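# Push utility cart through door into yellow bay

## Task

Get the utility cart through the self-closing door and leave it parked in the yellow bay in the far room, all four of its wheels fully within the taped area and none touching the tape; the copy-paper case has to rest in the cart's top tray with no part of it extending beyond the tray's edges; the door must be closed when you finish; one robot or both may do the work, and the job fails if any robot topples or is left leaning.

## Robot and tools

Robots: r1 and r2 are identical Hello Robot Stretch 4 units. Each has an omni-wheel base, a lift carriage on a vertical mast, and one telescoping arm that reaches forward and ends in a wrist (yaw, pitch, roll) and a two-finger gripper. The robot is about 1.6 m tall, and no part of the base rim lies more than 0.23 m from the base origin. Robots must never squeeze or ram each other. Base-to-base contact followed by even millimetres of further driving counts as a hard press, and one gripper closing on the other's fingers counts too. Objects touching robots do not matter. Two robots given the same drive can differ by about 3 cm per metre, which can tip them if they share a load.

Frames: the base frame sits on the floor beneath the base centre, x forward, y left, z up, in metres. hand_pose, a point between the open fingertips, is reported in it and may be slightly wrong. The odometry frame is where the base frame was when the scene began; base_odometry counts wheel turns only, so slipping looks like travel. Heading is in radians, left positive, -3.142 to 3.142. Each robot uses its own frames, so only images, lidar_m and wrist_depth_mm reveal where the robots are relative to each other.

move: the motion tool. Give a separate object for each robot under r1 and/or r2; an unnamed robot keeps whatever it was doing. Always pass blocking: false; the call comes back within about 0.5 s while motion continues. cameras lists which images to return (omitted, null or ["all"] gives all; [] gives none). Inside a robot's object:
- base: relative offsets from where the base last reported itself. translate_m (forward +, -2 to 2 m), strafe_m (left +, -2 to 2 m), rotate_rad (counter-clockwise +, -3.2 to 3.2 rad). translate_m and strafe_m may be combined into one straight diagonal drive; rotate_rad must go alone.
- joints: absolute targets by name. lift_m 0 to 1.2 m; arm_m 0 to 0.55 m extension; wrist_yaw_rad -1.134 to 4.276 (0 straight ahead, positive leftward, 3.14 tucked back); wrist_pitch_rad -1.117 to 4.259 (0 level, 1.57 pointing down); wrist_roll_rad -1.117 to 4.259 (positive clockwise viewed from behind the hand); gripper_m -0.038 to 0.141 m fingertip gap, which may be off by up to 0.015. Targets past a limit are clipped to it.
- pace: "slow", "default", "fast" or "max" (base 0.1/0.3/0.4/0.6 m/s and 1/2/3/4 rad/s; high lift reduces base speed). speeds: per-joint top speed for lift_m, arm_m or wrist joints.
- contact_limits: 0 (gentlest) to 1 for arm_m, lift_m, translate_m, strafe_m, rotate_rad, placed next to the matching command; default 0.5. A base limit persists until the next base command.
- end_of_arm: "enable_torque", sent by itself, revives a wrist or gripper motor that shut off.
Unknown keys make a call invalid; other bad values get it refused, and a refusal or an unplanned stop cancels your later calls in that reply.

wait: seconds from 0 to 10; returns state and images, and ends early when a commanded robot comes to rest. wait(0) shows the "earlier move" line. stop: brakes every running motion on both robots; braked joints keep holding and may keep pressing. zoom_image: camera name plus region [x0, y0, x1, y1] in pixels from the top-left, at most 504 by 504. finished_scene: pass scene, the current scene's number; it cannot be undone and the result should be stable without robots.

Cameras: r1_head_camera, r1_head_left_camera, r1_head_right_camera, r1_wrist_camera and the same four for r2.

Results: the "move" line reports each robot sent a motion as done or its worst status. base_status and joint_status read moving, done, off_target, contact_stop (held back, now slack), time_out (after 14 s, target dropped), limit_stop_at_own_body, limit_stop_at_tilt (lean above 6 degrees, joints and wheels slack) or torque_fault (motor limp until enable_torque). on_its_own describes uncommanded behaviour such as slack joints. Robots listed "as last shown" were not commanded. lidar_m: 12 distances in metres, 30-degree sectors, first straight ahead then counter-clockwise (4th left, 7th behind, 10th right); "-" means nothing seen or closer than 0.25 m. wrist_depth_mm: 7x7 grid of depths, 100 to 2000 mm. base_tilt in degrees, about 3 degrees bias. motor_effort in percent with peak in brackets; servo_current in mA. A gap of more than about 0.1 rad between turned_by_wheels and turned_by_imu suggests a collision or slip.

Gripping: command a width more than 0.015 below the object's; about 0.06 below resists tugs. For bars or handles close to -0.02 or lower. Done status never confirms a grasp; look for raised gripper servo_current.

Cautions: self-collision stops occur with the hand over the base at low lift (under about 0.2, or 0.45 pointing down), with wrist pitched up and rolled, or yaw plus pitch below about -1.1; with the wrist tucked back, small tilts or rolls can trigger it. Moving, turning or stopping with over 1 kg in the hand and arm_m above 0.2 risks tipping, worse at fast paces; steady pushes or pulls with a high gripper or high contact limit also risk it. Keep lift_m contact limit at 0.3 or more for 2 kg loads. The simulation runs on while you deliberate, so running moves continue. Avoid drops, slamming the door, hard impacts and excessive force.

Each tool is called after "Request:" as name(argument=value, ...), one argument or row to a line, values as JSON.

## Session

Request:
wait(
  seconds=0,
)

Scene clock: 0.00 s.
r1.base_odometry: x=+0.000 y=+0.000 heading=+0.000
r1.turned_by_wheels: +0.000
r1.turned_by_imu: +0.000
r1.base_tilt: forward=-1.6 right=+1.3
r1.lidar_m: 1.92 2.25 3.81 1.93 0.97 0.84 0.83 0.93 0.77 0.76 0.93 1.59
r1.base_status: not commanded
r1.joint_positions: lift_m=+0.127 arm_m=+0.000 wrist_yaw_rad=+3.089 wrist_pitch_rad=+0.002 wrist_roll_rad=+0.000 gripper_m=+0.056
r1.joint_status: not commanded
r1.measured_speeds: all 0
r1.motor_effort: lift_m=+20 arm_m=-4 wheel_0=+0 wheel_1=+1 wheel_2=+1
r1.servo_current: wrist_yaw_rad=39 wrist_pitch_rad=46 wrist_roll_rad=65 gripper_m=39
r1.hand_pose: x=-0.1125 y=+0.1024 z=+0.3046 quat_wxyz=(+0.026, -0.001, +0.000, +1.000) (m; r1's base frame)
r1.wrist_depth_mm: 137 138 - - - - - / 113 139 - - - - - / 117 140 224 - - - - / 137 161 - - - - - / - - - - - - - / - - 191 - 187 - - / 842 759 750 788 788 732 768
r2.base_odometry: x=+0.000 y=+0.000 heading=+0.000
r2.turned_by_wheels: +0.000
r2.turned_by_imu: +0.000
r2.base_tilt: forward=-0.6 right=+0.1
r2.lidar_m: 2.02 1.45 1.40 1.49 2.01 2.22 2.34 3.17 1.60 3.62 2.59 2.46
r2.base_status: not commanded
r2.joint_positions: lift_m=+0.295 arm_m=+0.000 wrist_yaw_rad=+3.133 wrist_pitch_rad=+0.002 wrist_roll_rad=+0.000 gripper_m=+0.056
r2.joint_status: not commanded
r2.measured_speeds: all 0
r2.motor_effort: lift_m=+18 arm_m=-4 wheel_0=+0 wheel_1=-1 wheel_2=+0
r2.servo_current: wrist_yaw_rad=46 wrist_pitch_rad=39 wrist_roll_rad=46 gripper_m=59
r2.hand_pose: x=-0.1167 y=+0.0898 z=+0.4727 quat_wxyz=(+0.004, -0.001, +0.000, +1.000) (m; r2's base frame)
r2.wrist_depth_mm: - 140 - - - - - / - 126 150 - - - - / - 130 185 - - - - / 144 143 272 - - - - / 229 - - - - - - / 226 1576 196 1576 190 1618 1464 / 226 1060 1138 - - 1025 1060
pictures: r1_head_camera, r1_head_left_camera, r1_head_right_camera, r1_wrist_camera, r2_head_camera, r2_head_left_camera, r2_head_right_camera, r2_wrist_camera
Images, in order (width x height): r1_head_camera 420x560, r1_head_left_camera 420x672, r1_head_right_camera 420x672, r1_wrist_camera 616x392, r2_head_camera 420x560, r2_head_left_camera 420x672, r2_head_right_camera 420x672, r2_wrist_camera 616x392.

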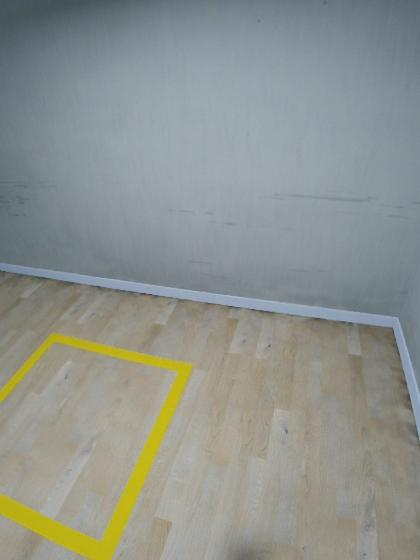

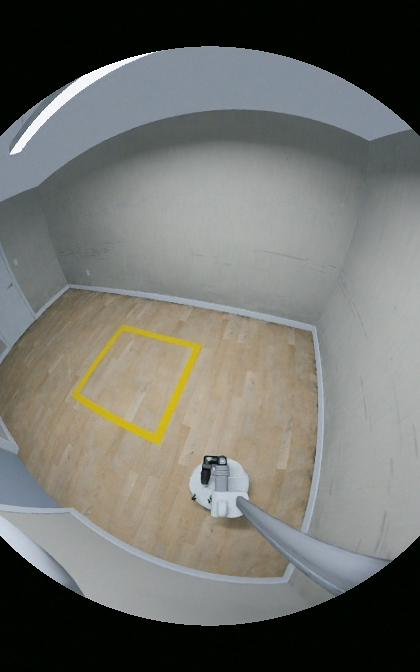

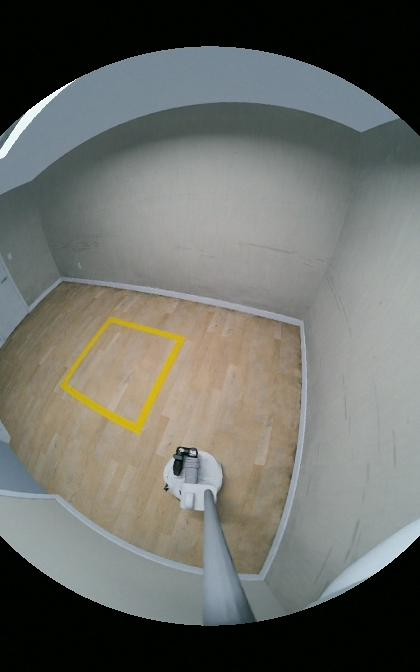

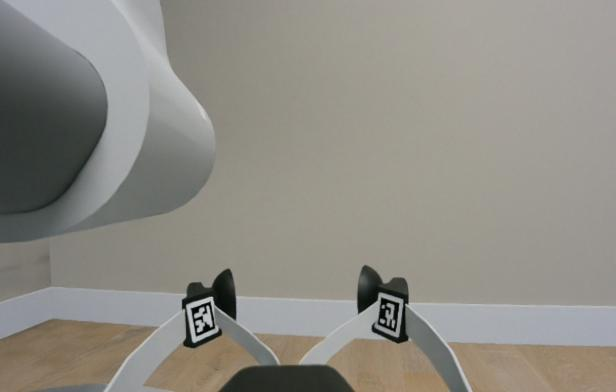

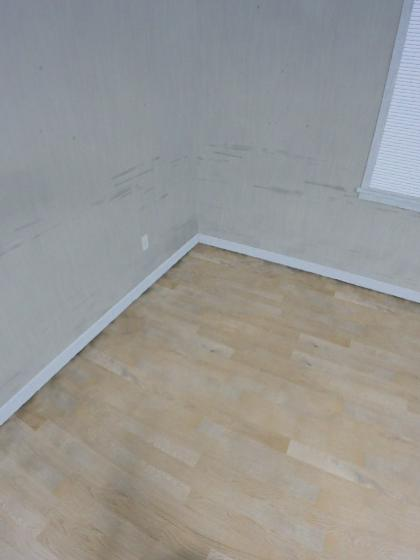

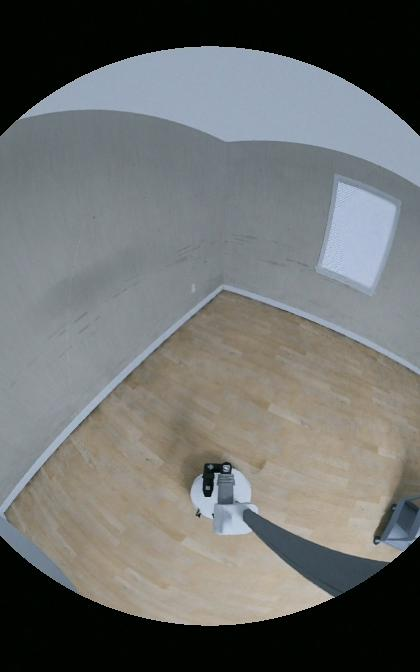

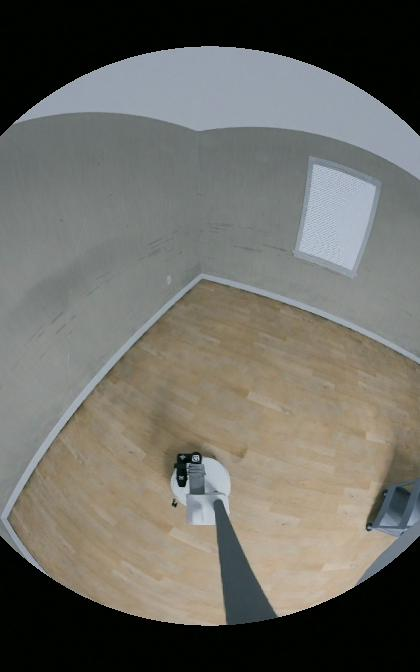

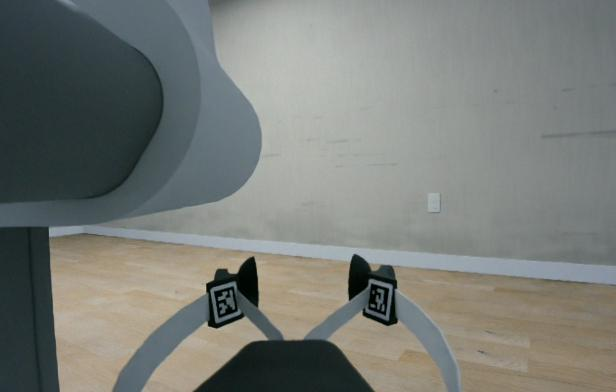

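Request:
move(
  blocking=false,
  r1={"base":{"rotate_rad":1.3}},
  r2={"base":{"rotate_rad":-1.5}},
  cameras=[],
)

Request:
wait(
  seconds=3,
  cameras=[],
)

Request:
wait(
  seconds=1,
  cameras=["r1_head_camera","r1_head_left_camera","r1_head_right_camera","r2_head_camera","r2_head_left_camera","r2_head_right_camera"],
)

Scene clock: 4.60 s.
move: r1 moving; r2 moving
r1.base_odometry: x=+0.000 y=+0.000 heading=+0.252
r1.turned_by_wheels: +0.252
r1.turned_by_imu: +0.252
r1.base_tilt: forward=-1.6 right=+1.2
r1.lidar_m: 1.98 2.71 3.66 1.25 0.89 0.80 0.87 0.80 0.77 0.82 1.11 1.92
r1.base_status: rotate_rad moving
r1.joint_positions: lift_m=+0.127 arm_m=+0.000 wrist_yaw_rad=+3.089 wrist_pitch_rad=+0.002 wrist_roll_rad=+0.000 gripper_m=+0.056
r1.joint_status: not commanded
r1.measured_speeds: translate_m=-0.001 strafe_m=-0.001 rotate_rad=+0.980 lift_m=+0.000 arm_m=+0.000 wrist_yaw_rad=+0.000 wrist_pitch_rad=+0.000 wrist_roll_rad=+0.000
r1.motor_effort: lift_m=+20(20) arm_m=-4(4) wheel_0=-8(9) wheel_1=-6(9) wheel_2=-7(7)
r1.servo_current: wrist_yaw_rad=59(59) wrist_pitch_rad=39(46) wrist_roll_rad=46(59) gripper_m=39(39)
r1.hand_pose: x=-0.1125 y=+0.1024 z=+0.3046 quat_wxyz=(+0.026, -0.001, +0.000, +1.000) (m; r1's base frame)
r1.wrist_depth_mm: 136 138 - - - - - / 113 139 - - - - - / 114 140 226 - - - - / 137 160 - - - - - / - - - - - - - / - 1060 190 - 187 - - / 778 750 750 798 750 699 732
r2.base_odometry: x=+0.000 y=+0.000 heading=-0.252
r2.turned_by_wheels: -0.252
r2.turned_by_imu: -0.244
r2.base_tilt: forward=-0.7 right=+0.1
r2.lidar_m: 2.52 1.62 1.40 1.40 1.67 2.23 2.24 2.64 1.59 1.63 2.93 2.49
r2.base_status: rotate_rad moving
r2.joint_positions: lift_m=+0.295 arm_m=+0.000 wrist_yaw_rad=+3.133 wrist_pitch_rad=+0.002 wrist_roll_rad=+0.000 gripper_m=+0.056
r2.joint_status: not commanded
r2.measured_speeds: translate_m=+0.000 strafe_m=+0.000 rotate_rad=-0.974 lift_m=+0.000 arm_m=+0.000 wrist_yaw_rad=+0.000 wrist_pitch_rad=+0.000 wrist_roll_rad=+0.000
r2.motor_effort: lift_m=+18(18) arm_m=-4(4) wheel_0=+8(9) wheel_1=+8(10) wheel_2=+9(11)
r2.servo_current: wrist_yaw_rad=33(52) wrist_pitch_rad=39(46) wrist_roll_rad=52(52) gripper_m=39(59)
r2.hand_pose: x=-0.1167 y=+0.0898 z=+0.4727 quat_wxyz=(+0.004, -0.001, +0.000, +1.000) (m; r2's base frame)
r2.wrist_depth_mm: - 141 - - - - - / - 127 150 - - - - / - 130 184 - - - - / 144 143 272 - - - - / 229 - - - - - - / 227 1576 196 1576 190 1661 1464 / 226 1060 1138 - - 1060 1060
pictures: none
No camera images: "cameras" was empty.

Scene clock: 6.00 s.
earlier move: r1 done; r2 moving
r1.base_odometry: x=+0.000 y=+0.000 heading=+1.300
r1.turned_by_wheels: +1.048
r1.turned_by_imu: +1.053
r1.base_tilt: forward=-1.6 right=+1.3
r1.lidar_m: 3.79 1.23 0.89 0.83 0.88 0.82 0.77 0.81 1.10 1.93 2.00 2.67
r1.base_status: done
r1.joint_positions: lift_m=+0.127 arm_m=+0.000 wrist_yaw_rad=+3.089 wrist_pitch_rad=+0.002 wrist_roll_rad=+0.000 gripper_m=+0.056
r1.joint_status: not commanded
r1.measured_speeds: all 0
r1.motor_effort: lift_m=+20(20) arm_m=-4(4) wheel_0=-4(10) wheel_1=-1(9) wheel_2=-1(8)
r1.servo_current: wrist_yaw_rad=52(65) wrist_pitch_rad=46(52) wrist_roll_rad=59(65) gripper_m=39(46)
r1.hand_pose: x=-0.1125 y=+0.1024 z=+0.3046 quat_wxyz=(+0.026, -0.001, +0.000, +1.000) (m; r1's base frame)
r1.wrist_depth_mm: 136 138 - - - - - / 113 139 - - - - - / 118 140 229 - - - - / 137 162 - - - - - / - - - - - - - / - - 191 - 187 - - / 788 707 750 143 778 768 809
r2.base_odometry: x=+0.000 y=+0.000 heading=-1.499
r2.turned_by_wheels: -1.248
r2.turned_by_imu: -1.215
r2.base_tilt: forward=-0.6 right=+0.0
r2.lidar_m: 3.32 2.54 2.47 1.87 1.46 1.41 1.51 2.19 2.23 2.40 3.45 1.59
r2.base_status: rotate_rad moving
r2.joint_positions: lift_m=+0.295 arm_m=+0.000 wrist_yaw_rad=+3.133 wrist_pitch_rad=+0.002 wrist_roll_rad=+0.000 gripper_m=+0.056
r2.joint_status: not commanded
r2.measured_speeds: all 0
r2.motor_effort: lift_m=+18(18) arm_m=-4(4) wheel_0=+3(11) wheel_1=+0(11) wheel_2=+2(11)
r2.servo_current: wrist_yaw_rad=39(59) wrist_pitch_rad=46(46) wrist_roll_rad=39(52) gripper_m=46(59)
r2.hand_pose: x=-0.1167 y=+0.0898 z=+0.4727 quat_wxyz=(+0.004, -0.001, +0.000, +1.000) (m; r2's base frame)
r2.wrist_depth_mm: - 140 - - - - - / - 126 141 - - - - / - 129 185 - - - - / 144 143 264 - - - - / 229 - - - - - - / 227 1576 196 1336 190 - - / 226 1078 1138 - - 1042 1060
wait: 1.40 of 3 s (r1 has come to rest)
pictures: none
No camera images: "cameras" was empty.

Scene clock: 6.13 s.
earlier move: r2 done
r1.base_odometry: x=+0.000 y=+0.000 heading=+1.300
r1.turned_by_wheels: +0.000
r1.turned_by_imu: +0.000
r1.base_tilt: forward=-1.6 right=+1.3
r1.lidar_m: 3.80 1.24 0.87 0.84 0.88 0.82 0.76 0.79 1.08 1.92 1.95 2.66
r1.base_status: done
r1.joint_positions: lift_m=+0.127 arm_m=+0.000 wrist_yaw_rad=+3.089 wrist_pitch_rad=+0.002 wrist_roll_rad=+0.000 gripper_m=+0.056
r1.joint_status: not commanded
r1.measured_speeds: all 0
r1.motor_effort: lift_m=+20(20) arm_m=-4(4) wheel_0=-3(10) wheel_1=-1(9) wheel_2=-1(8)
r1.servo_current: wrist_yaw_rad=33(65) wrist_pitch_rad=33(52) wrist_roll_rad=52(65) gripper_m=39(46)
r1.hand_pose: x=-0.1125 y=+0.1024 z=+0.3046 quat_wxyz=(+0.026, -0.001, +0.000, +1.000) (m; r1's base frame)
r1.wrist_depth_mm: 136 139 - - - - - / 113 139 - - - - - / 117 140 229 - - - - / 137 161 - - - - - / - - - - - - - / - - 190 - 187 - - / 788 707 759 143 788 788 820
r2.base_odometry: x=+0.000 y=+0.000 heading=-1.499
r2.turned_by_wheels: +0.000
r2.turned_by_imu: +0.000
r2.base_tilt: forward=-0.6 right=+0.1
r2.lidar_m: 3.34 2.53 2.50 1.87 1.44 1.40 1.52 2.20 2.23 2.38 3.46 1.60
r2.base_status: done
r2.joint_positions: lift_m=+0.295 arm_m=+0.000 wrist_yaw_rad=+3.133 wrist_pitch_rad=+0.002 wrist_roll_rad=+0.000 gripper_m=+0.056
r2.joint_status: not commanded
r2.measured_speeds: all 0
r2.motor_effort: lift_m=+18(18) arm_m=-4(4) wheel_0=+3(11) wheel_1=+1(11) wheel_2=+2(11)
r2.servo_current: wrist_yaw_rad=39(59) wrist_pitch_rad=39(46) wrist_roll_rad=52(52) gripper_m=39(59)
r2.hand_pose: x=-0.1167 y=+0.0898 z=+0.4727 quat_wxyz=(+0.004, -0.001, +0.000, +1.000) (m; r2's base frame)
r2.wrist_depth_mm: - 140 - - - - - / - 126 142 - - - - / - 130 185 - - - - / 144 143 265 - - - - / 229 - - - - - - / 228 1537 196 1336 190 - - / 226 1060 1138 - - 1042 1078
wait: 0.13 of 1 s (r2 has come to rest)
pictures: r1_head_camera, r1_head_left_camera, r1_head_right_camera, r2_head_camera, r2_head_left_camera, r2_head_right_camera
Images, in order (width x height): r1_head_camera 420x560, r1_head_left_camera 420x672, r1_head_right_camera 420x672, r2_head_camera 420x560, r2_head_left_camera 420x672, r2_head_right_camera 420x672.

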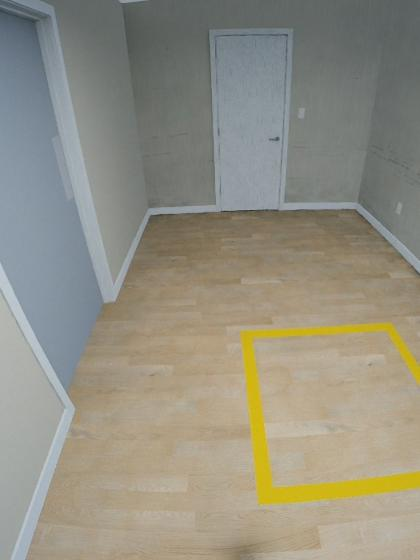

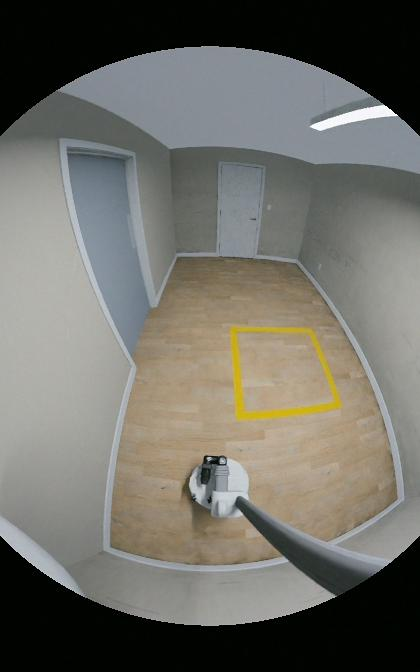

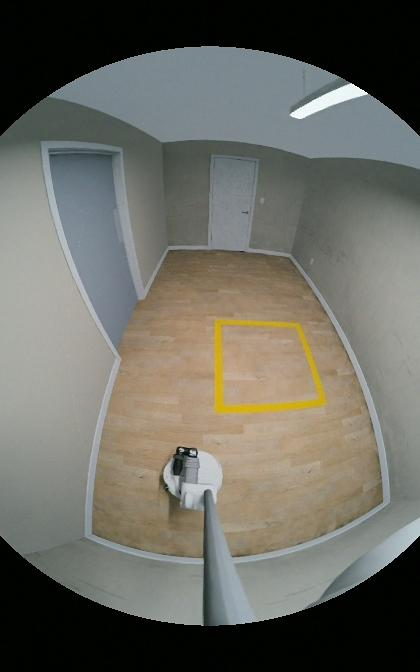

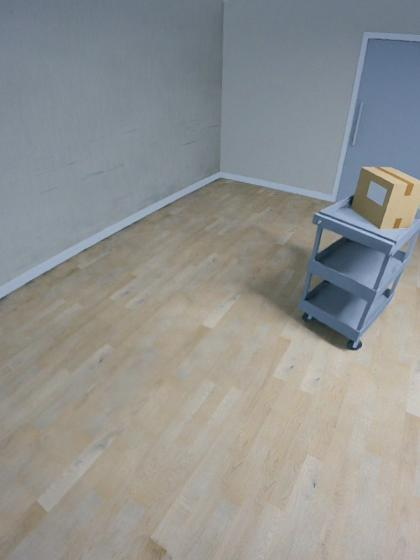

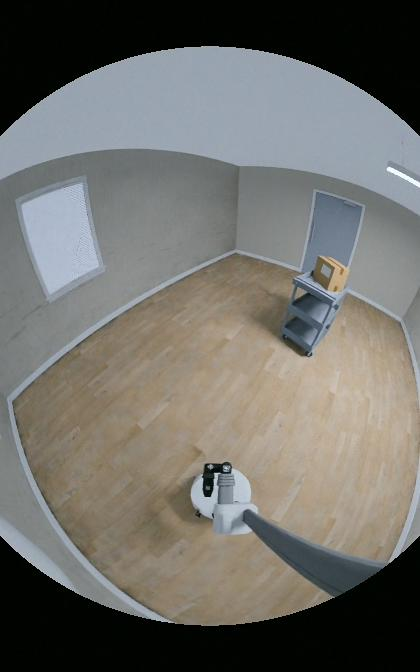

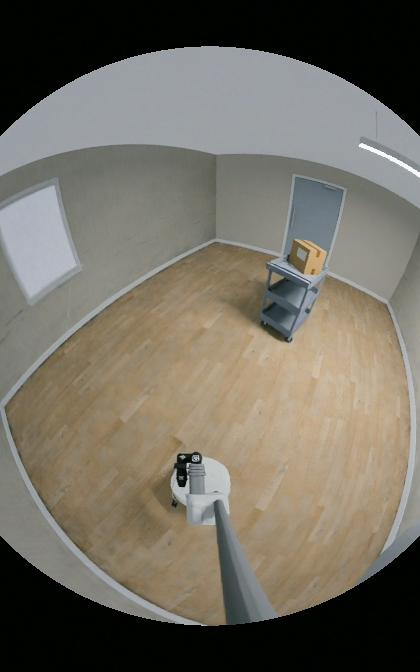

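Request:
zoom_image(
  camera="r2_head_camera",
  region=[220, 20, 420, 360],
)

Request:
zoom_image(
  camera="r2_head_right_camera",
  region=[230, 160, 390, 360],
)

Request:
zoom_image(
  camera="r1_head_left_camera",
  region=[40, 120, 360, 440],
)

Scaled by 1.482 from the camera's 420x560 image, which has a finer 1200x1600 frame.

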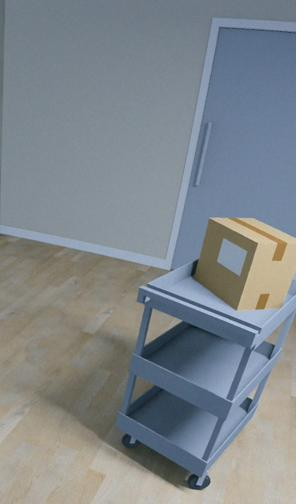

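Scaled by 2.520 from the camera's 420x672 image, which has a finer 600x960 frame.

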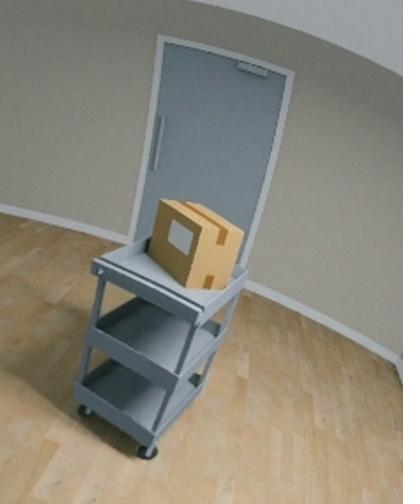

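Scaled by 1.575 from the camera's 420x672 image, which has a finer 600x960 frame.

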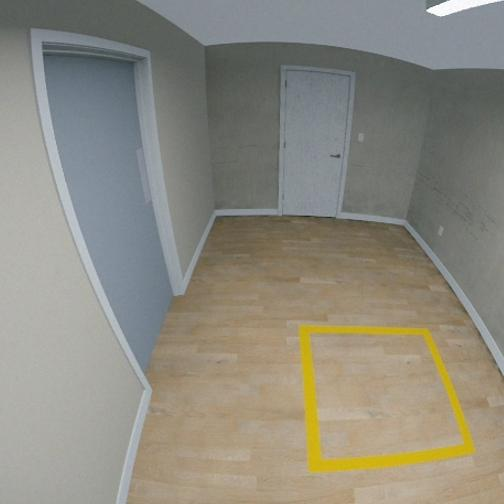

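Request:
move(
  blocking=false,
  r1={"base":{"translate_m":1.0},"joints":{"lift_m":0.9,"wrist_yaw_rad":0}},
  r2={"base":{"translate_m":0.9},"joints":{"lift_m":0.9,"wrist_yaw_rad":0}},
  cameras=[],
)

Request:
wait(
  seconds=5,
  cameras=[],
)

Request:
move(
  blocking=false,
  r2={"base":{"rotate_rad":-0.8}},
  cameras=[],
)

Request:
wait(
  seconds=2,
  cameras=["r1_head_camera","r1_head_left_camera","r2_head_camera","r2_head_right_camera","r2_wrist_camera"],
)

Scene clock: 42.63 s.
move: r1 moving; r2 moving
r1.base_odometry: x=+0.008 y=+0.030 heading=+1.300
r1.turned_by_wheels: +0.000
r1.turned_by_imu: +0.000
r1.base_tilt: forward=-1.6 right=+1.3
r1.lidar_m: 3.79 1.26 0.87 0.84 0.86 0.86 0.80 0.85 1.13 1.92 1.98 2.66
r1.base_status: translate_m moving
r1.joint_positions: lift_m=+0.164 arm_m=+0.000 wrist_yaw_rad=+2.503 wrist_pitch_rad=+0.002 wrist_roll_rad=+0.000 gripper_m=+0.056
r1.joint_status: lift_m moving; wrist_yaw_rad moving
r1.measured_speeds: translate_m=+0.122 strafe_m=+0.000 rotate_rad=+0.000 lift_m=+0.146 arm_m=+0.000 wrist_yaw_rad=-1.822 wrist_pitch_rad=+0.000 wrist_roll_rad=+0.000
r1.motor_effort: lift_m=+27(27) arm_m=-4(4) wheel_0=+8(9) wheel_1=+6(7) wheel_2=-7(9)
r1.servo_current: wrist_yaw_rad=104(111) wrist_pitch_rad=46(46) wrist_roll_rad=46(65) gripper_m=46(46)
r1.hand_pose: x=-0.0085 y=+0.2421 z=+0.3421 quat_wxyz=(+0.314, -0.001, +0.000, +0.949) (m; r1's base frame)
r1.wrist_depth_mm: - - - - - - - / - - - - - - - / - - - - - - - / - - - - - - - / - - - - - - - / - - 190 1160 188 - - / - 164 820 878 854 130 -
r2.base_odometry: x=+0.002 y=-0.031 heading=-1.499
r2.turned_by_wheels: +0.000
r2.turned_by_imu: +0.000
r2.base_tilt: forward=-0.7 right=+0.0
r2.lidar_m: 3.33 2.52 2.47 1.92 1.45 1.42 1.55 2.23 2.24 2.41 3.51 1.60
r2.base_status: translate_m moving
r2.joint_positions: lift_m=+0.333 arm_m=+0.000 wrist_yaw_rad=+2.571 wrist_pitch_rad=+0.002 wrist_roll_rad=+0.000 gripper_m=+0.056
r2.joint_status: lift_m moving; wrist_yaw_rad moving
r2.measured_speeds: translate_m=+0.121 strafe_m=+0.001 rotate_rad=-0.001 lift_m=+0.146 arm_m=+0.000 wrist_yaw_rad=-1.738 wrist_pitch_rad=+0.000 wrist_roll_rad=+0.000
r2.motor_effort: lift_m=+24(24) arm_m=-4(4) wheel_0=+5(11) wheel_1=+5(7) wheel_2=-12(13)
r2.servo_current: wrist_yaw_rad=91(111) wrist_pitch_rad=46(46) wrist_roll_rad=46(59) gripper_m=52(52)
r2.hand_pose: x=-0.0245 y=+0.2294 z=+0.5104 quat_wxyz=(+0.282, -0.001, +0.000, +0.960) (m; r2's base frame)
r2.wrist_depth_mm: - - - - - - - / - - - - - - - / 242 - - - - - - / - - - - - - - / - - - - - - - / 1499 1537 191 1366 190 - - / 1205 1138 1182 - - 1098 1098
pictures: none
No camera images: "cameras" was empty.

Scene clock: 46.63 s.
earlier move: r1 moving; r2 done
r1.base_odometry: x=+0.268 y=+0.963 heading=+1.300
r1.turned_by_wheels: +0.000
r1.turned_by_imu: +0.000
r1.base_tilt: forward=-1.6 right=+1.3
r1.lidar_m: 2.92 1.40 0.99 0.87 0.90 1.23 1.76 1.84 2.00 1.87 1.97 2.62
r1.base_status: translate_m moving
r1.joint_positions: lift_m=+0.899 arm_m=+0.000 wrist_yaw_rad=+0.003 wrist_pitch_rad=+0.002 wrist_roll_rad=+0.000 gripper_m=+0.056
r1.joint_status: all done
r1.measured_speeds: translate_m=+0.012 strafe_m=+0.000 rotate_rad=+0.001 lift_m=+0.000 arm_m=+0.000 wrist_yaw_rad=+0.000 wrist_pitch_rad=+0.000 wrist_roll_rad=+0.000
r1.motor_effort: lift_m=+25(29) arm_m=-4(4) wheel_0=+2(9) wheel_1=+3(8) wheel_2=+0(10)
r1.servo_current: wrist_yaw_rad=52(124) wrist_pitch_rad=39(52) wrist_roll_rad=52(65) gripper_m=46(52)
r1.hand_pose: x=+0.4596 y=-0.0866 z=+1.0771 quat_wxyz=(+1.000, +0.000, +0.001, +0.001) (m; r1's base frame)
r1.wrist_depth_mm: - - - - - - - / - - - - - - - / - - - - - - - / - - - - - - - / - - - - - - - / - - 194 - 187 - - / - - - 153 - - -
r2.base_odometry: x=+0.064 y=-0.898 heading=-1.499
r2.turned_by_wheels: +0.000
r2.turned_by_imu: +0.002
r2.base_tilt: forward=-0.6 right=+0.1
r2.lidar_m: 2.69 2.04 1.97 2.15 2.21 2.13 2.31 2.80 2.74 2.92 0.98 0.98
r2.base_status: done
r2.joint_positions: lift_m=+0.900 arm_m=+0.000 wrist_yaw_rad=+0.003 wrist_pitch_rad=+0.002 wrist_roll_rad=+0.000 gripper_m=+0.056
r2.joint_status: all done
r2.measured_speeds: all 0
r2.motor_effort: lift_m=+21(26) arm_m=-4(4) wheel_0=+4(11) wheel_1=+4(8) wheel_2=-3(14)
r2.servo_current: wrist_yaw_rad=33(163) wrist_pitch_rad=39(46) wrist_roll_rad=46(59) gripper_m=52(52)
r2.hand_pose: x=+0.4596 y=-0.0866 z=+1.0775 quat_wxyz=(+1.000, +0.000, +0.001, +0.001) (m; r2's base frame)
r2.wrist_depth_mm: - - - - - - - / - - - - - - - / - - - - - - - / - - - - - - - / - - - - - - - / - - 196 - 190 - - / - 122 - - - - -
wait: 4.00 of 5 s (r2 has come to rest)
pictures: none
No camera images: "cameras" was empty.

Scene clock: 47.13 s.
earlier move: r1 done
move: r2 moving
r1.base_odometry: x=+0.268 y=+0.963 heading=+1.300
r1.turned_by_wheels: +0.000
r1.turned_by_imu: +0.000
r1.base_tilt: forward=-1.6 right=+1.3
r1.lidar_m: 2.91 1.40 1.01 0.87 0.91 1.24 1.76 1.86 2.01 1.89 1.98 2.62
r1.base_status: done
r1.joint_positions: lift_m=+0.899 arm_m=+0.000 wrist_yaw_rad=+0.003 wrist_pitch_rad=+0.002 wrist_roll_rad=+0.000 gripper_m=+0.056
r1.joint_status: not commanded
r1.measured_speeds: all 0
r1.motor_effort: lift_m=+25(25) arm_m=-4(4) wheel_0=+2(3) wheel_1=+2(3) wheel_2=+0(1)
r1.servo_current: wrist_yaw_rad=39(65) wrist_pitch_rad=39(52) wrist_roll_rad=52(59) gripper_m=46(52)
r1.hand_pose: x=+0.4596 y=-0.0866 z=+1.0771 quat_wxyz=(+1.000, +0.000, +0.001, +0.001) (m; r1's base frame)
r1.wrist_depth_mm: - - - - - - - / - - - - - - - / - - - - - - - / - - - - - - - / - - - - - - - / - - 193 - 188 - - / - - - 153 - - -
r2.base_odometry: x=+0.064 y=-0.898 heading=-1.738
r2.turned_by_wheels: -0.239
r2.turned_by_imu: -0.232
r2.base_tilt: forward=-0.7 right=+0.1
r2.lidar_m: 3.44 2.20 1.97 1.98 2.36 2.14 2.18 2.71 2.74 2.78 1.00 0.96
r2.base_status: rotate_rad moving
r2.joint_positions: lift_m=+0.900 arm_m=+0.000 wrist_yaw_rad=+0.003 wrist_pitch_rad=+0.002 wrist_roll_rad=+0.000 gripper_m=+0.056
r2.joint_status: not commanded
r2.measured_speeds: translate_m=+0.000 strafe_m=+0.000 rotate_rad=-0.921 lift_m=+0.000 arm_m=+0.000 wrist_yaw_rad=+0.000 wrist_pitch_rad=+0.000 wrist_roll_rad=+0.000
r2.motor_effort: lift_m=+21(21) arm_m=-4(4) wheel_0=+8(11) wheel_1=+8(10) wheel_2=+10(11)
r2.servo_current: wrist_yaw_rad=46(52) wrist_pitch_rad=39(46) wrist_roll_rad=33(52) gripper_m=46(52)
r2.hand_pose: x=+0.4596 y=-0.0866 z=+1.0775 quat_wxyz=(+1.000, +0.000, +0.001, +0.001) (m; r2's base frame)
r2.wrist_depth_mm: - - - - - - - / - - - - - - - / - - - - - - - / - - - - - - - / - - - - - - - / - - 196 - 190 - - / - - - - - - -
pictures: none
No camera images: "cameras" was empty.

Scene clock: 48.23 s.
earlier move: r2 done
r1.base_odometry: x=+0.268 y=+0.963 heading=+1.300
r1.turned_by_wheels: +0.000
r1.turned_by_imu: +0.000
r1.base_tilt: forward=-1.6 right=+1.3
r1.lidar_m: 2.90 1.40 1.01 0.86 0.90 1.21 1.76 1.86 2.01 1.90 1.97 2.63
r1.base_status: done
r1.joint_positions: lift_m=+0.899 arm_m=+0.000 wrist_yaw_rad=+0.003 wrist_pitch_rad=+0.002 wrist_roll_rad=+0.000 gripper_m=+0.056
r1.joint_status: not commanded
r1.measured_speeds: all 0
r1.motor_effort: lift_m=+25(25) arm_m=-4(4) wheel_0=+2(3) wheel_1=+3(3) wheel_2=+0(1)
r1.servo_current: wrist_yaw_rad=52(65) wrist_pitch_rad=39(52) wrist_roll_rad=46(65) gripper_m=39(52)
r1.hand_pose: x=+0.4596 y=-0.0866 z=+1.0771 quat_wxyz=(+1.000, +0.000, +0.001, +0.001) (m; r1's base frame)
r1.wrist_depth_mm: - - - - - - - / - - - - - - - / - - - - - - - / - - - - - - - / - - - - - - - / - - 195 - 188 - - / - - - 153 - - -
r2.base_odometry: x=+0.064 y=-0.898 heading=-2.299
r2.turned_by_wheels: -0.560
r2.turned_by_imu: -0.546
r2.base_tilt: forward=-0.7 right=+0.1
r2.lidar_m: 0.96 3.62 2.26 1.98 1.99 2.43 2.10 2.17 2.62 2.75 2.75 1.01
r2.base_status: done
r2.joint_positions: lift_m=+0.900 arm_m=+0.000 wrist_yaw_rad=+0.003 wrist_pitch_rad=+0.002 wrist_roll_rad=+0.000 gripper_m=+0.056
r2.joint_status: not commanded
r2.measured_speeds: all 0
r2.motor_effort: lift_m=+21(21) arm_m=-4(4) wheel_0=+3(11) wheel_1=+1(10) wheel_2=+3(11)
r2.servo_current: wrist_yaw_rad=46(59) wrist_pitch_rad=46(46) wrist_roll_rad=39(65) gripper_m=52(52)
r2.hand_pose: x=+0.4595 y=-0.0867 z=+1.0775 quat_wxyz=(+1.000, +0.000, +0.001, +0.001) (m; r2's base frame)
r2.wrist_depth_mm: - - - - - - - / - - - - - - - / - - - - - - - / - - - - - - - / - - - 1160 1078 - - / - - 196 171 189 - - / - - - - - - -
wait: 1.10 of 2 s (r2 has come to rest)
pictures: r1_head_camera, r1_head_left_camera, r2_head_camera, r2_head_right_camera, r2_wrist_camera
Images, in order (width x height): r1_head_camera 420x560, r1_head_left_camera 420x672, r2_head_camera 420x560, r2_head_right_camera 420x672, r2_wrist_camera 616x392.

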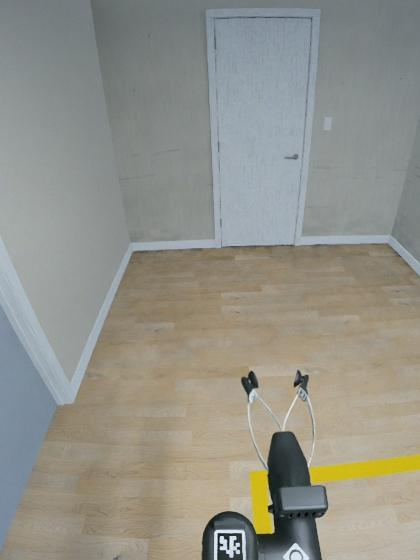

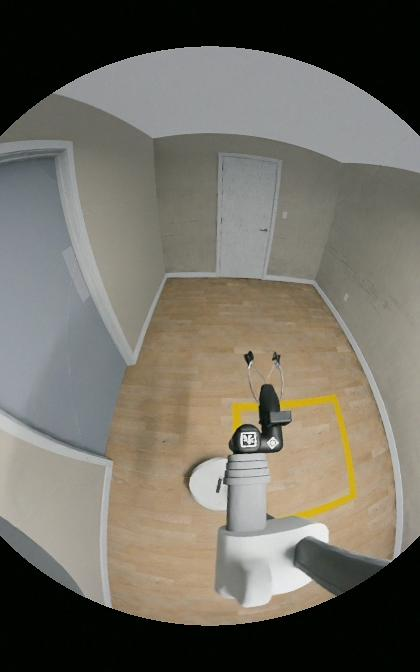

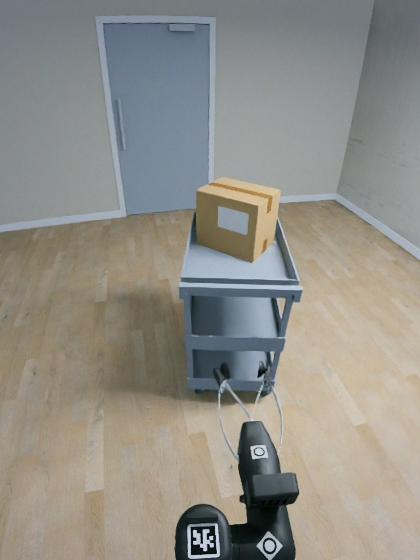

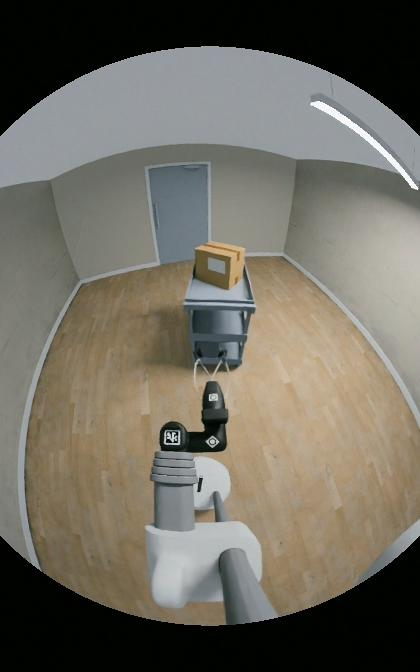

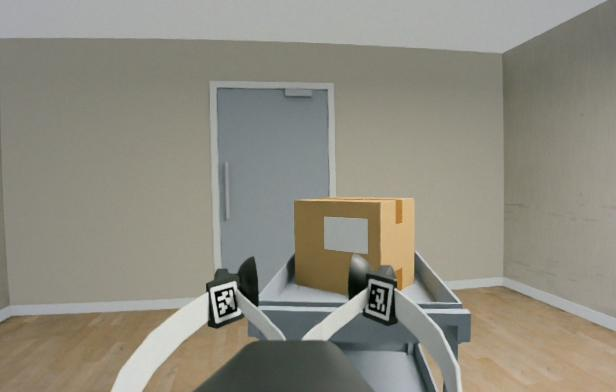

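Request:
zoom_image(
  camera="r2_head_camera",
  region=[160, 160, 320, 400],
)

Request:
zoom_image(
  camera="r2_wrist_camera",
  region=[200, 60, 520, 392],
)

Scaled by 2.100 from the camera's 420x560 image, which has a finer 1200x1600 frame.

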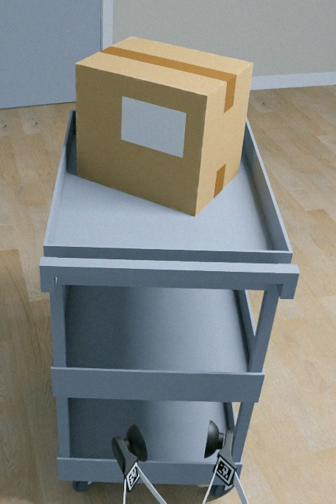

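Scaled by 1.518.

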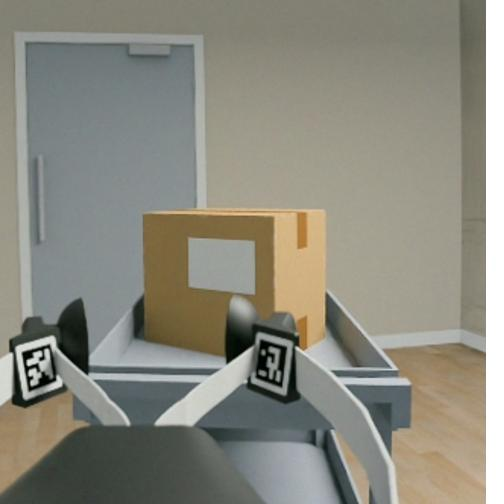

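Request:
move(
  blocking=false,
  r2={"base":{"rotate_rad":0.26}},
  cameras=[],
)

Request:
wait(
  seconds=3,
  cameras=["r2_head_camera","r2_wrist_camera"],
)

Scene clock: 68.13 s.
move: r2 moving
r1: as last shown
r1.lidar_m: 2.91 1.38 0.98 0.86 0.90 1.24 1.77 1.86 2.01 1.90 1.95 2.63
r1.motor_effort: lift_m=+25(25) arm_m=-4(4) wheel_0=+2(2) wheel_1=+2(3) wheel_2=+0(0)
r1.servo_current: wrist_yaw_rad=59(65) wrist_pitch_rad=46(46) wrist_roll_rad=52(59) gripper_m=39(52)
r1.wrist_depth_mm: - - - - - - - / - - - - - - - / - - - - - - - / - - - - - - - / - - - - - - - / - - 193 - 187 - - / - - - 153 - - -
r2.base_odometry: x=+0.064 y=-0.898 heading=-2.093
r2.turned_by_wheels: +0.206
r2.turned_by_imu: +0.201
r2.base_tilt: forward=-0.7 right=+0.1
r2.lidar_m: 0.98 2.87 2.08 1.96 2.05 2.24 2.14 2.27 2.83 2.73 2.86 0.97
r2.base_status: rotate_rad moving
r2.joint_positions: lift_m=+0.900 arm_m=+0.000 wrist_yaw_rad=+0.003 wrist_pitch_rad=+0.002 wrist_roll_rad=+0.000 gripper_m=+0.056
r2.joint_status: not commanded
r2.measured_speeds: translate_m=-0.001 strafe_m=+0.000 rotate_rad=+0.487 lift_m=+0.000 arm_m=+0.000 wrist_yaw_rad=+0.000 wrist_pitch_rad=+0.000 wrist_roll_rad=+0.000
r2.motor_effort: lift_m=+21(21) arm_m=-4(4) wheel_0=-3(9) wheel_1=-4(9) wheel_2=-4(11)
r2.servo_current: wrist_yaw_rad=46(52) wrist_pitch_rad=39(46) wrist_roll_rad=52(52) gripper_m=46(52)
r2.hand_pose: x=+0.4595 y=-0.0867 z=+1.0775 quat_wxyz=(+1.000, +0.000, +0.001, +0.001) (m; r2's base frame)
r2.wrist_depth_mm: - - - - - - - / - - - - - - - / - - - - - - - / - - - - - - - / - - - - 1098 976 - / - - 196 - 188 960 - / - - - - - - -
pictures: none
No camera images: "cameras" was empty.

Scene clock: 68.67 s.
earlier move: r2 done
r1.base_odometry: x=+0.268 y=+0.963 heading=+1.300
r1.turned_by_wheels: +0.000
r1.turned_by_imu: +0.000
r1.base_tilt: forward=-1.6 right=+1.3
r1.lidar_m: 2.92 1.39 0.98 0.86 0.89 1.19 1.74 1.84 2.01 1.90 1.99 2.65
r1.base_status: not commanded
r1.joint_positions: lift_m=+0.899 arm_m=+0.000 wrist_yaw_rad=+0.003 wrist_pitch_rad=+0.002 wrist_roll_rad=+0.000 gripper_m=+0.056
r1.joint_status: not commanded
r1.measured_speeds: all 0
r1.motor_effort: lift_m=+25(25) arm_m=-4(4) wheel_0=+2(3) wheel_1=+2(3) wheel_2=+0(0)
r1.servo_current: wrist_yaw_rad=52(65) wrist_pitch_rad=39(46) wrist_roll_rad=59(59) gripper_m=39(52)
r1.hand_pose: x=+0.4596 y=-0.0866 z=+1.0771 quat_wxyz=(+1.000, +0.000, +0.001, +0.001) (m; r1's base frame)
r1.wrist_depth_mm: - - - - - - - / - - - - - - - / - - - - - - - / - - - - - - - / - - - - - - - / - - 193 - 187 - - / - - - 153 - - -
r2.base_odometry: x=+0.064 y=-0.898 heading=-2.039
r2.turned_by_wheels: +0.053
r2.turned_by_imu: +0.052
r2.base_tilt: forward=-0.6 right=+0.1
r2.lidar_m: 0.99 2.70 2.06 1.97 2.13 2.22 2.15 2.28 2.82 2.72 2.92 0.98
r2.base_status: done
r2.joint_positions: lift_m=+0.900 arm_m=+0.000 wrist_yaw_rad=+0.003 wrist_pitch_rad=+0.002 wrist_roll_rad=+0.000 gripper_m=+0.056
r2.joint_status: not commanded
r2.measured_speeds: all 0
r2.motor_effort: lift_m=+21(21) arm_m=-4(4) wheel_0=-4(9) wheel_1=-2(9) wheel_2=-4(11)
r2.servo_current: wrist_yaw_rad=52(52) wrist_pitch_rad=39(46) wrist_roll_rad=59(59) gripper_m=46(52)
r2.hand_pose: x=+0.4595 y=-0.0867 z=+1.0775 quat_wxyz=(+1.000, +0.000, +0.001, +0.001) (m; r2's base frame)
r2.wrist_depth_mm: - - - - - - - / - - - - - - - / - - - - - - - / - - - - - - - / - - - - - 960 - / - - 196 - 190 931 - / - - - - - - 1160
wait: 0.53 of 3 s (r2 has come to rest)
pictures: r2_head_camera, r2_wrist_camera
Images, in order (width x height): r2_head_camera 420x560, r2_wrist_camera 616x392.

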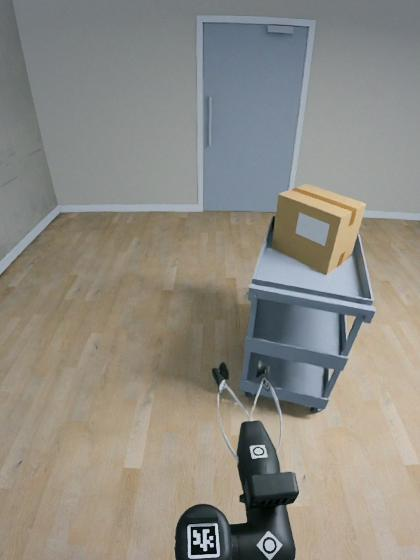

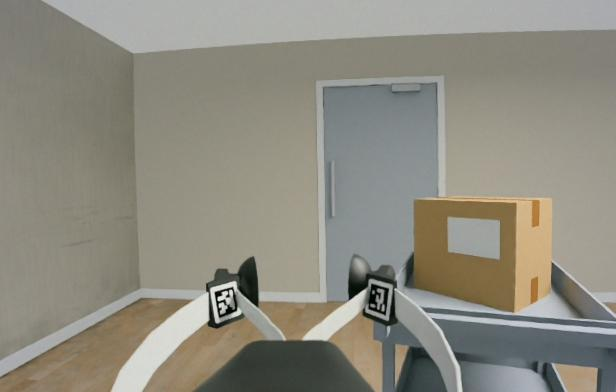

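Request:
move(
  blocking=false,
  r1={"base":{"rotate_rad":1.57},"joints":{"lift_m":1.0}},
  r2={"base":{"rotate_rad":-0.16}},
  cameras=[],
)

Request:
wait(
  seconds=1.3,
  cameras=[],
)

Request:
wait(
  seconds=2,
  cameras=["r1_head_camera","r1_head_left_camera","r1_head_right_camera","r1_wrist_camera","r2_head_camera","r2_wrist_camera"],
)

Scene clock: 100.33 s.
move: r1 moving; r2 moving
r1.base_odometry: x=+0.268 y=+0.963 heading=+1.539
r1.turned_by_wheels: +0.239
r1.turned_by_imu: +0.240
r1.base_tilt: forward=-1.6 right=+1.3
r1.lidar_m: 1.96 1.18 0.87 0.88 1.02 1.64 1.77 2.01 1.92 1.90 2.15 2.92
r1.base_status: rotate_rad moving
r1.joint_positions: lift_m=+0.937 arm_m=+0.000 wrist_yaw_rad=+0.003 wrist_pitch_rad=+0.002 wrist_roll_rad=+0.000 gripper_m=+0.056
r1.joint_status: lift_m moving
r1.measured_speeds: translate_m=-0.002 strafe_m=+0.000 rotate_rad=+0.927 lift_m=+0.146 arm_m=+0.000 wrist_yaw_rad=+0.000 wrist_pitch_rad=+0.000 wrist_roll_rad=+0.000
r1.motor_effort: lift_m=+24(28) arm_m=-4(4) wheel_0=-7(9) wheel_1=-9(9) wheel_2=-7(7)
r1.servo_current: wrist_yaw_rad=46(59) wrist_pitch_rad=46(46) wrist_roll_rad=26(59) gripper_m=39(39)
r1.hand_pose: x=+0.4595 y=-0.0867 z=+1.1150 quat_wxyz=(+1.000, +0.000, +0.001, +0.001) (m; r1's base frame)
r1.wrist_depth_mm: - - - - - - - / - - - - - - - / - - - - - - - / - - - - - - - / - - - - - - - / - - 192 - 188 - - / - 140 - 153 - - -
r2.base_odometry: x=+0.064 y=-0.898 heading=-2.192
r2.turned_by_wheels: -0.153
r2.turned_by_imu: -0.148
r2.base_tilt: forward=-0.7 right=+0.1
r2.lidar_m: 0.98 3.15 2.14 1.97 2.01 2.28 2.14 2.18 2.84 2.74 2.80 0.97
r2.base_status: rotate_rad moving
r2.joint_positions: lift_m=+0.900 arm_m=+0.000 wrist_yaw_rad=+0.002 wrist_pitch_rad=+0.002 wrist_roll_rad=+0.000 gripper_m=+0.056
r2.joint_status: not commanded
r2.measured_speeds: translate_m=+0.000 strafe_m=-0.001 rotate_rad=-0.182 lift_m=+0.000 arm_m=+0.000 wrist_yaw_rad=+0.000 wrist_pitch_rad=+0.000 wrist_roll_rad=+0.000
r2.motor_effort: lift_m=+21(21) arm_m=-4(4) wheel_0=+4(8) wheel_1=+4(8) wheel_2=+6(9)
r2.servo_current: wrist_yaw_rad=52(59) wrist_pitch_rad=39(39) wrist_roll_rad=52(59) gripper_m=46(52)
r2.hand_pose: x=+0.4595 y=-0.0867 z=+1.0775 quat_wxyz=(+1.000, +0.000, +0.001, +0.001) (m; r2's base frame)
r2.wrist_depth_mm: - - - - - - - / - - - - - - - / - - - - - - - / - - - - - - - / - - - - 1025 - - / - - 196 1118 189 - - / - - - - - 1078 -
pictures: none
No camera images: "cameras" was empty.

Scene clock: 100.70 s.
earlier move: r1 moving; r2 done
r1.base_odometry: x=+0.268 y=+0.963 heading=+2.018
r1.turned_by_wheels: +0.479
r1.turned_by_imu: +0.481
r1.base_tilt: forward=-1.6 right=+1.3
r1.lidar_m: 1.20 0.97 0.85 0.97 1.53 1.76 1.95 1.94 1.92 2.13 2.98 2.18
r1.base_status: rotate_rad moving
r1.joint_positions: lift_m=+0.987 arm_m=+0.000 wrist_yaw_rad=+0.003 wrist_pitch_rad=+0.002 wrist_roll_rad=+0.000 gripper_m=+0.056
r1.joint_status: lift_m moving
r1.measured_speeds: translate_m=-0.001 strafe_m=+0.000 rotate_rad=+1.622 lift_m=+0.091 arm_m=+0.000 wrist_yaw_rad=+0.000 wrist_pitch_rad=+0.000 wrist_roll_rad=+0.000
r1.motor_effort: lift_m=+25(28) arm_m=-4(4) wheel_0=-8(9) wheel_1=-7(9) wheel_2=-7(8)
r1.servo_current: wrist_yaw_rad=46(59) wrist_pitch_rad=46(46) wrist_roll_rad=39(59) gripper_m=33(46)
r1.hand_pose: x=+0.4595 y=-0.0867 z=+1.1649 quat_wxyz=(+1.000, +0.000, +0.001, +0.001) (m; r1's base frame)
r1.wrist_depth_mm: - - 1182 - - - - / - - 1160 - - - - / - - 1160 - - - - / - - 1160 - - - - / - - 1182 - - - - / - - 192 - 188 - - / - 140 1205 137 - - -
r2.base_odometry: x=+0.064 y=-0.898 heading=-2.198
r2.turned_by_wheels: -0.006
r2.turned_by_imu: -0.006
r2.base_tilt: forward=-0.7 right=+0.0
r2.lidar_m: 0.97 3.16 2.14 1.97 2.02 2.30 2.12 2.20 2.83 2.73 2.78 0.97
r2.base_status: done
r2.joint_positions: lift_m=+0.900 arm_m=+0.000 wrist_yaw_rad=+0.002 wrist_pitch_rad=+0.002 wrist_roll_rad=+0.000 gripper_m=+0.056
r2.joint_status: not commanded
r2.measured_speeds: all 0
r2.motor_effort: lift_m=+21(21) arm_m=-4(4) wheel_0=+3(8) wheel_1=+5(8) wheel_2=+5(9)
r2.servo_current: wrist_yaw_rad=46(59) wrist_pitch_rad=46(46) wrist_roll_rad=39(59) gripper_m=52(59)
r2.hand_pose: x=+0.4595 y=-0.0867 z=+1.0775 quat_wxyz=(+1.000, +0.000, +0.001, +0.001) (m; r2's base frame)
r2.wrist_depth_mm: - - - - - - - / - - - - - - - / - - - - - - - / - - - - - - - / - - - - 1025 - - / - - 196 1078 187 1160 - / - - - - - - -
wait: 0.37 of 1.3 s (r2 has come to rest)
pictures: none
No camera images: "cameras" was empty.

Scene clock: 101.93 s.
earlier move: r1 done
r1.base_odometry: x=+0.268 y=+0.963 heading=+2.870
r1.turned_by_wheels: +0.851
r1.turned_by_imu: +0.857
r1.base_tilt: forward=-1.6 right=+1.3
r1.lidar_m: 0.86 0.90 1.20 1.75 1.83 1.99 1.88 1.98 2.67 2.94 1.41 1.02
r1.base_status: done
r1.joint_positions: lift_m=+1.000 arm_m=+0.000 wrist_yaw_rad=+0.003 wrist_pitch_rad=+0.002 wrist_roll_rad=+0.000 gripper_m=+0.056
r1.joint_status: all done
r1.measured_speeds: all 0
r1.motor_effort: lift_m=+24(28) arm_m=-4(4) wheel_0=-2(9) wheel_1=-1(9) wheel_2=-2(8)
r1.servo_current: wrist_yaw_rad=46(65) wrist_pitch_rad=39(46) wrist_roll_rad=65(72) gripper_m=39(52)
r1.hand_pose: x=+0.4595 y=-0.0867 z=+1.1771 quat_wxyz=(+1.000, +0.000, +0.001, +0.001) (m; r1's base frame)
r1.wrist_depth_mm: - - 654 741 - - - / - - 661 741 - - - / - - 654 741 - - - / - - 661 - - - - / - - 661 - - - - / - - 190 - 187 - - / - 140 177 137 - - -
r2.base_odometry: x=+0.064 y=-0.898 heading=-2.198
r2.turned_by_wheels: +0.000
r2.turned_by_imu: +0.000
r2.base_tilt: forward=-0.7 right=+0.1
r2.lidar_m: 0.97 3.16 2.17 1.98 2.02 2.30 2.16 2.18 2.80 2.74 2.79 0.98
r2.base_status: done
r2.joint_positions: lift_m=+0.900 arm_m=+0.000 wrist_yaw_rad=+0.002 wrist_pitch_rad=+0.002 wrist_roll_rad=+0.000 gripper_m=+0.056
r2.joint_status: not commanded
r2.measured_speeds: all 0
r2.motor_effort: lift_m=+21(21) arm_m=-4(4) wheel_0=+3(8) wheel_1=+5(8) wheel_2=+5(9)
r2.servo_current: wrist_yaw_rad=46(59) wrist_pitch_rad=39(46) wrist_roll_rad=52(59) gripper_m=52(59)
r2.hand_pose: x=+0.4595 y=-0.0867 z=+1.0775 quat_wxyz=(+1.000, +0.000, +0.001, +0.001) (m; r2's base frame)
r2.wrist_depth_mm: - - - - - - - / - - - - - - - / - - - - - - - / - - - - - - - / - - - - 1042 - - / - - 196 1078 188 1118 - / - - - - - - -
wait: 1.23 of 2 s (r1 has come to rest)
pictures: r1_head_camera, r1_head_left_camera, r1_head_right_camera, r1_wrist_camera, r2_head_camera, r2_wrist_camera
Images, in order (width x height): r1_head_camera 420x560, r1_head_left_camera 420x672, r1_head_right_camera 420x672, r1_wrist_camera 616x392, r2_head_camera 420x560, r2_wrist_camera 616x392.

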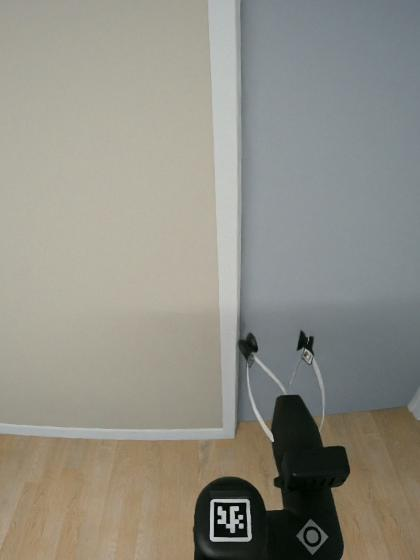

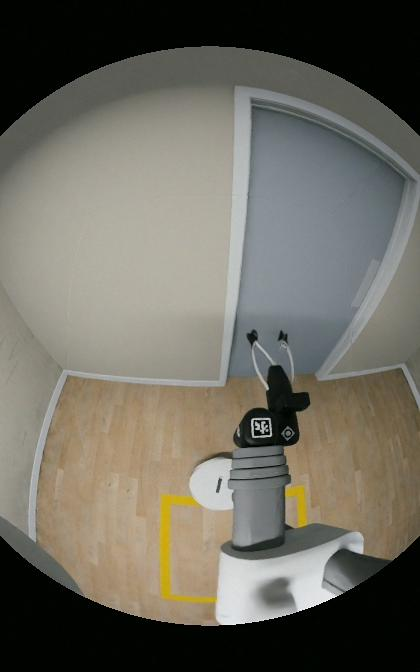

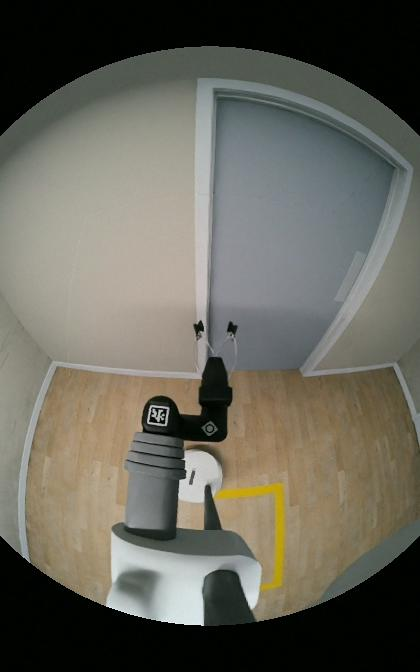

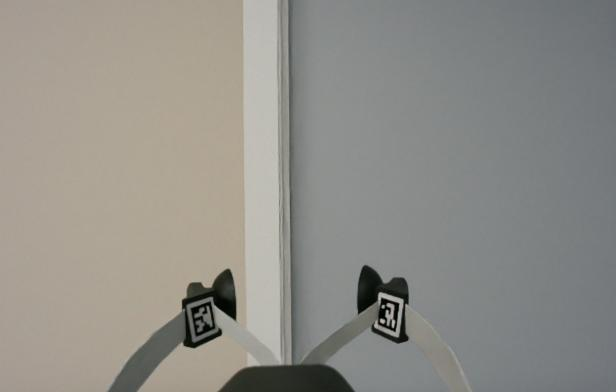

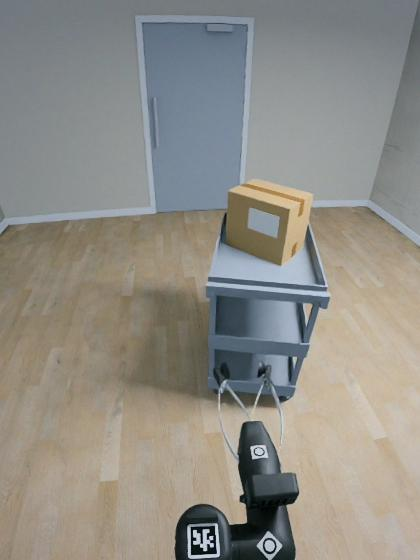

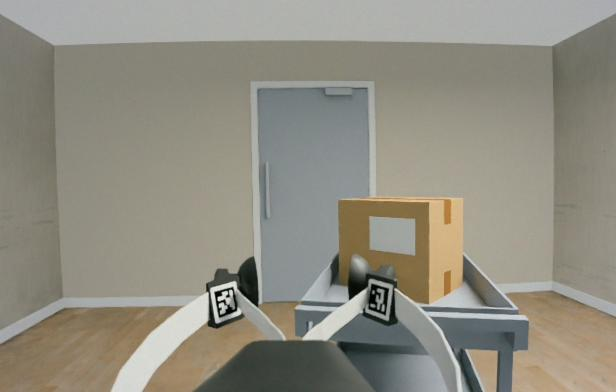

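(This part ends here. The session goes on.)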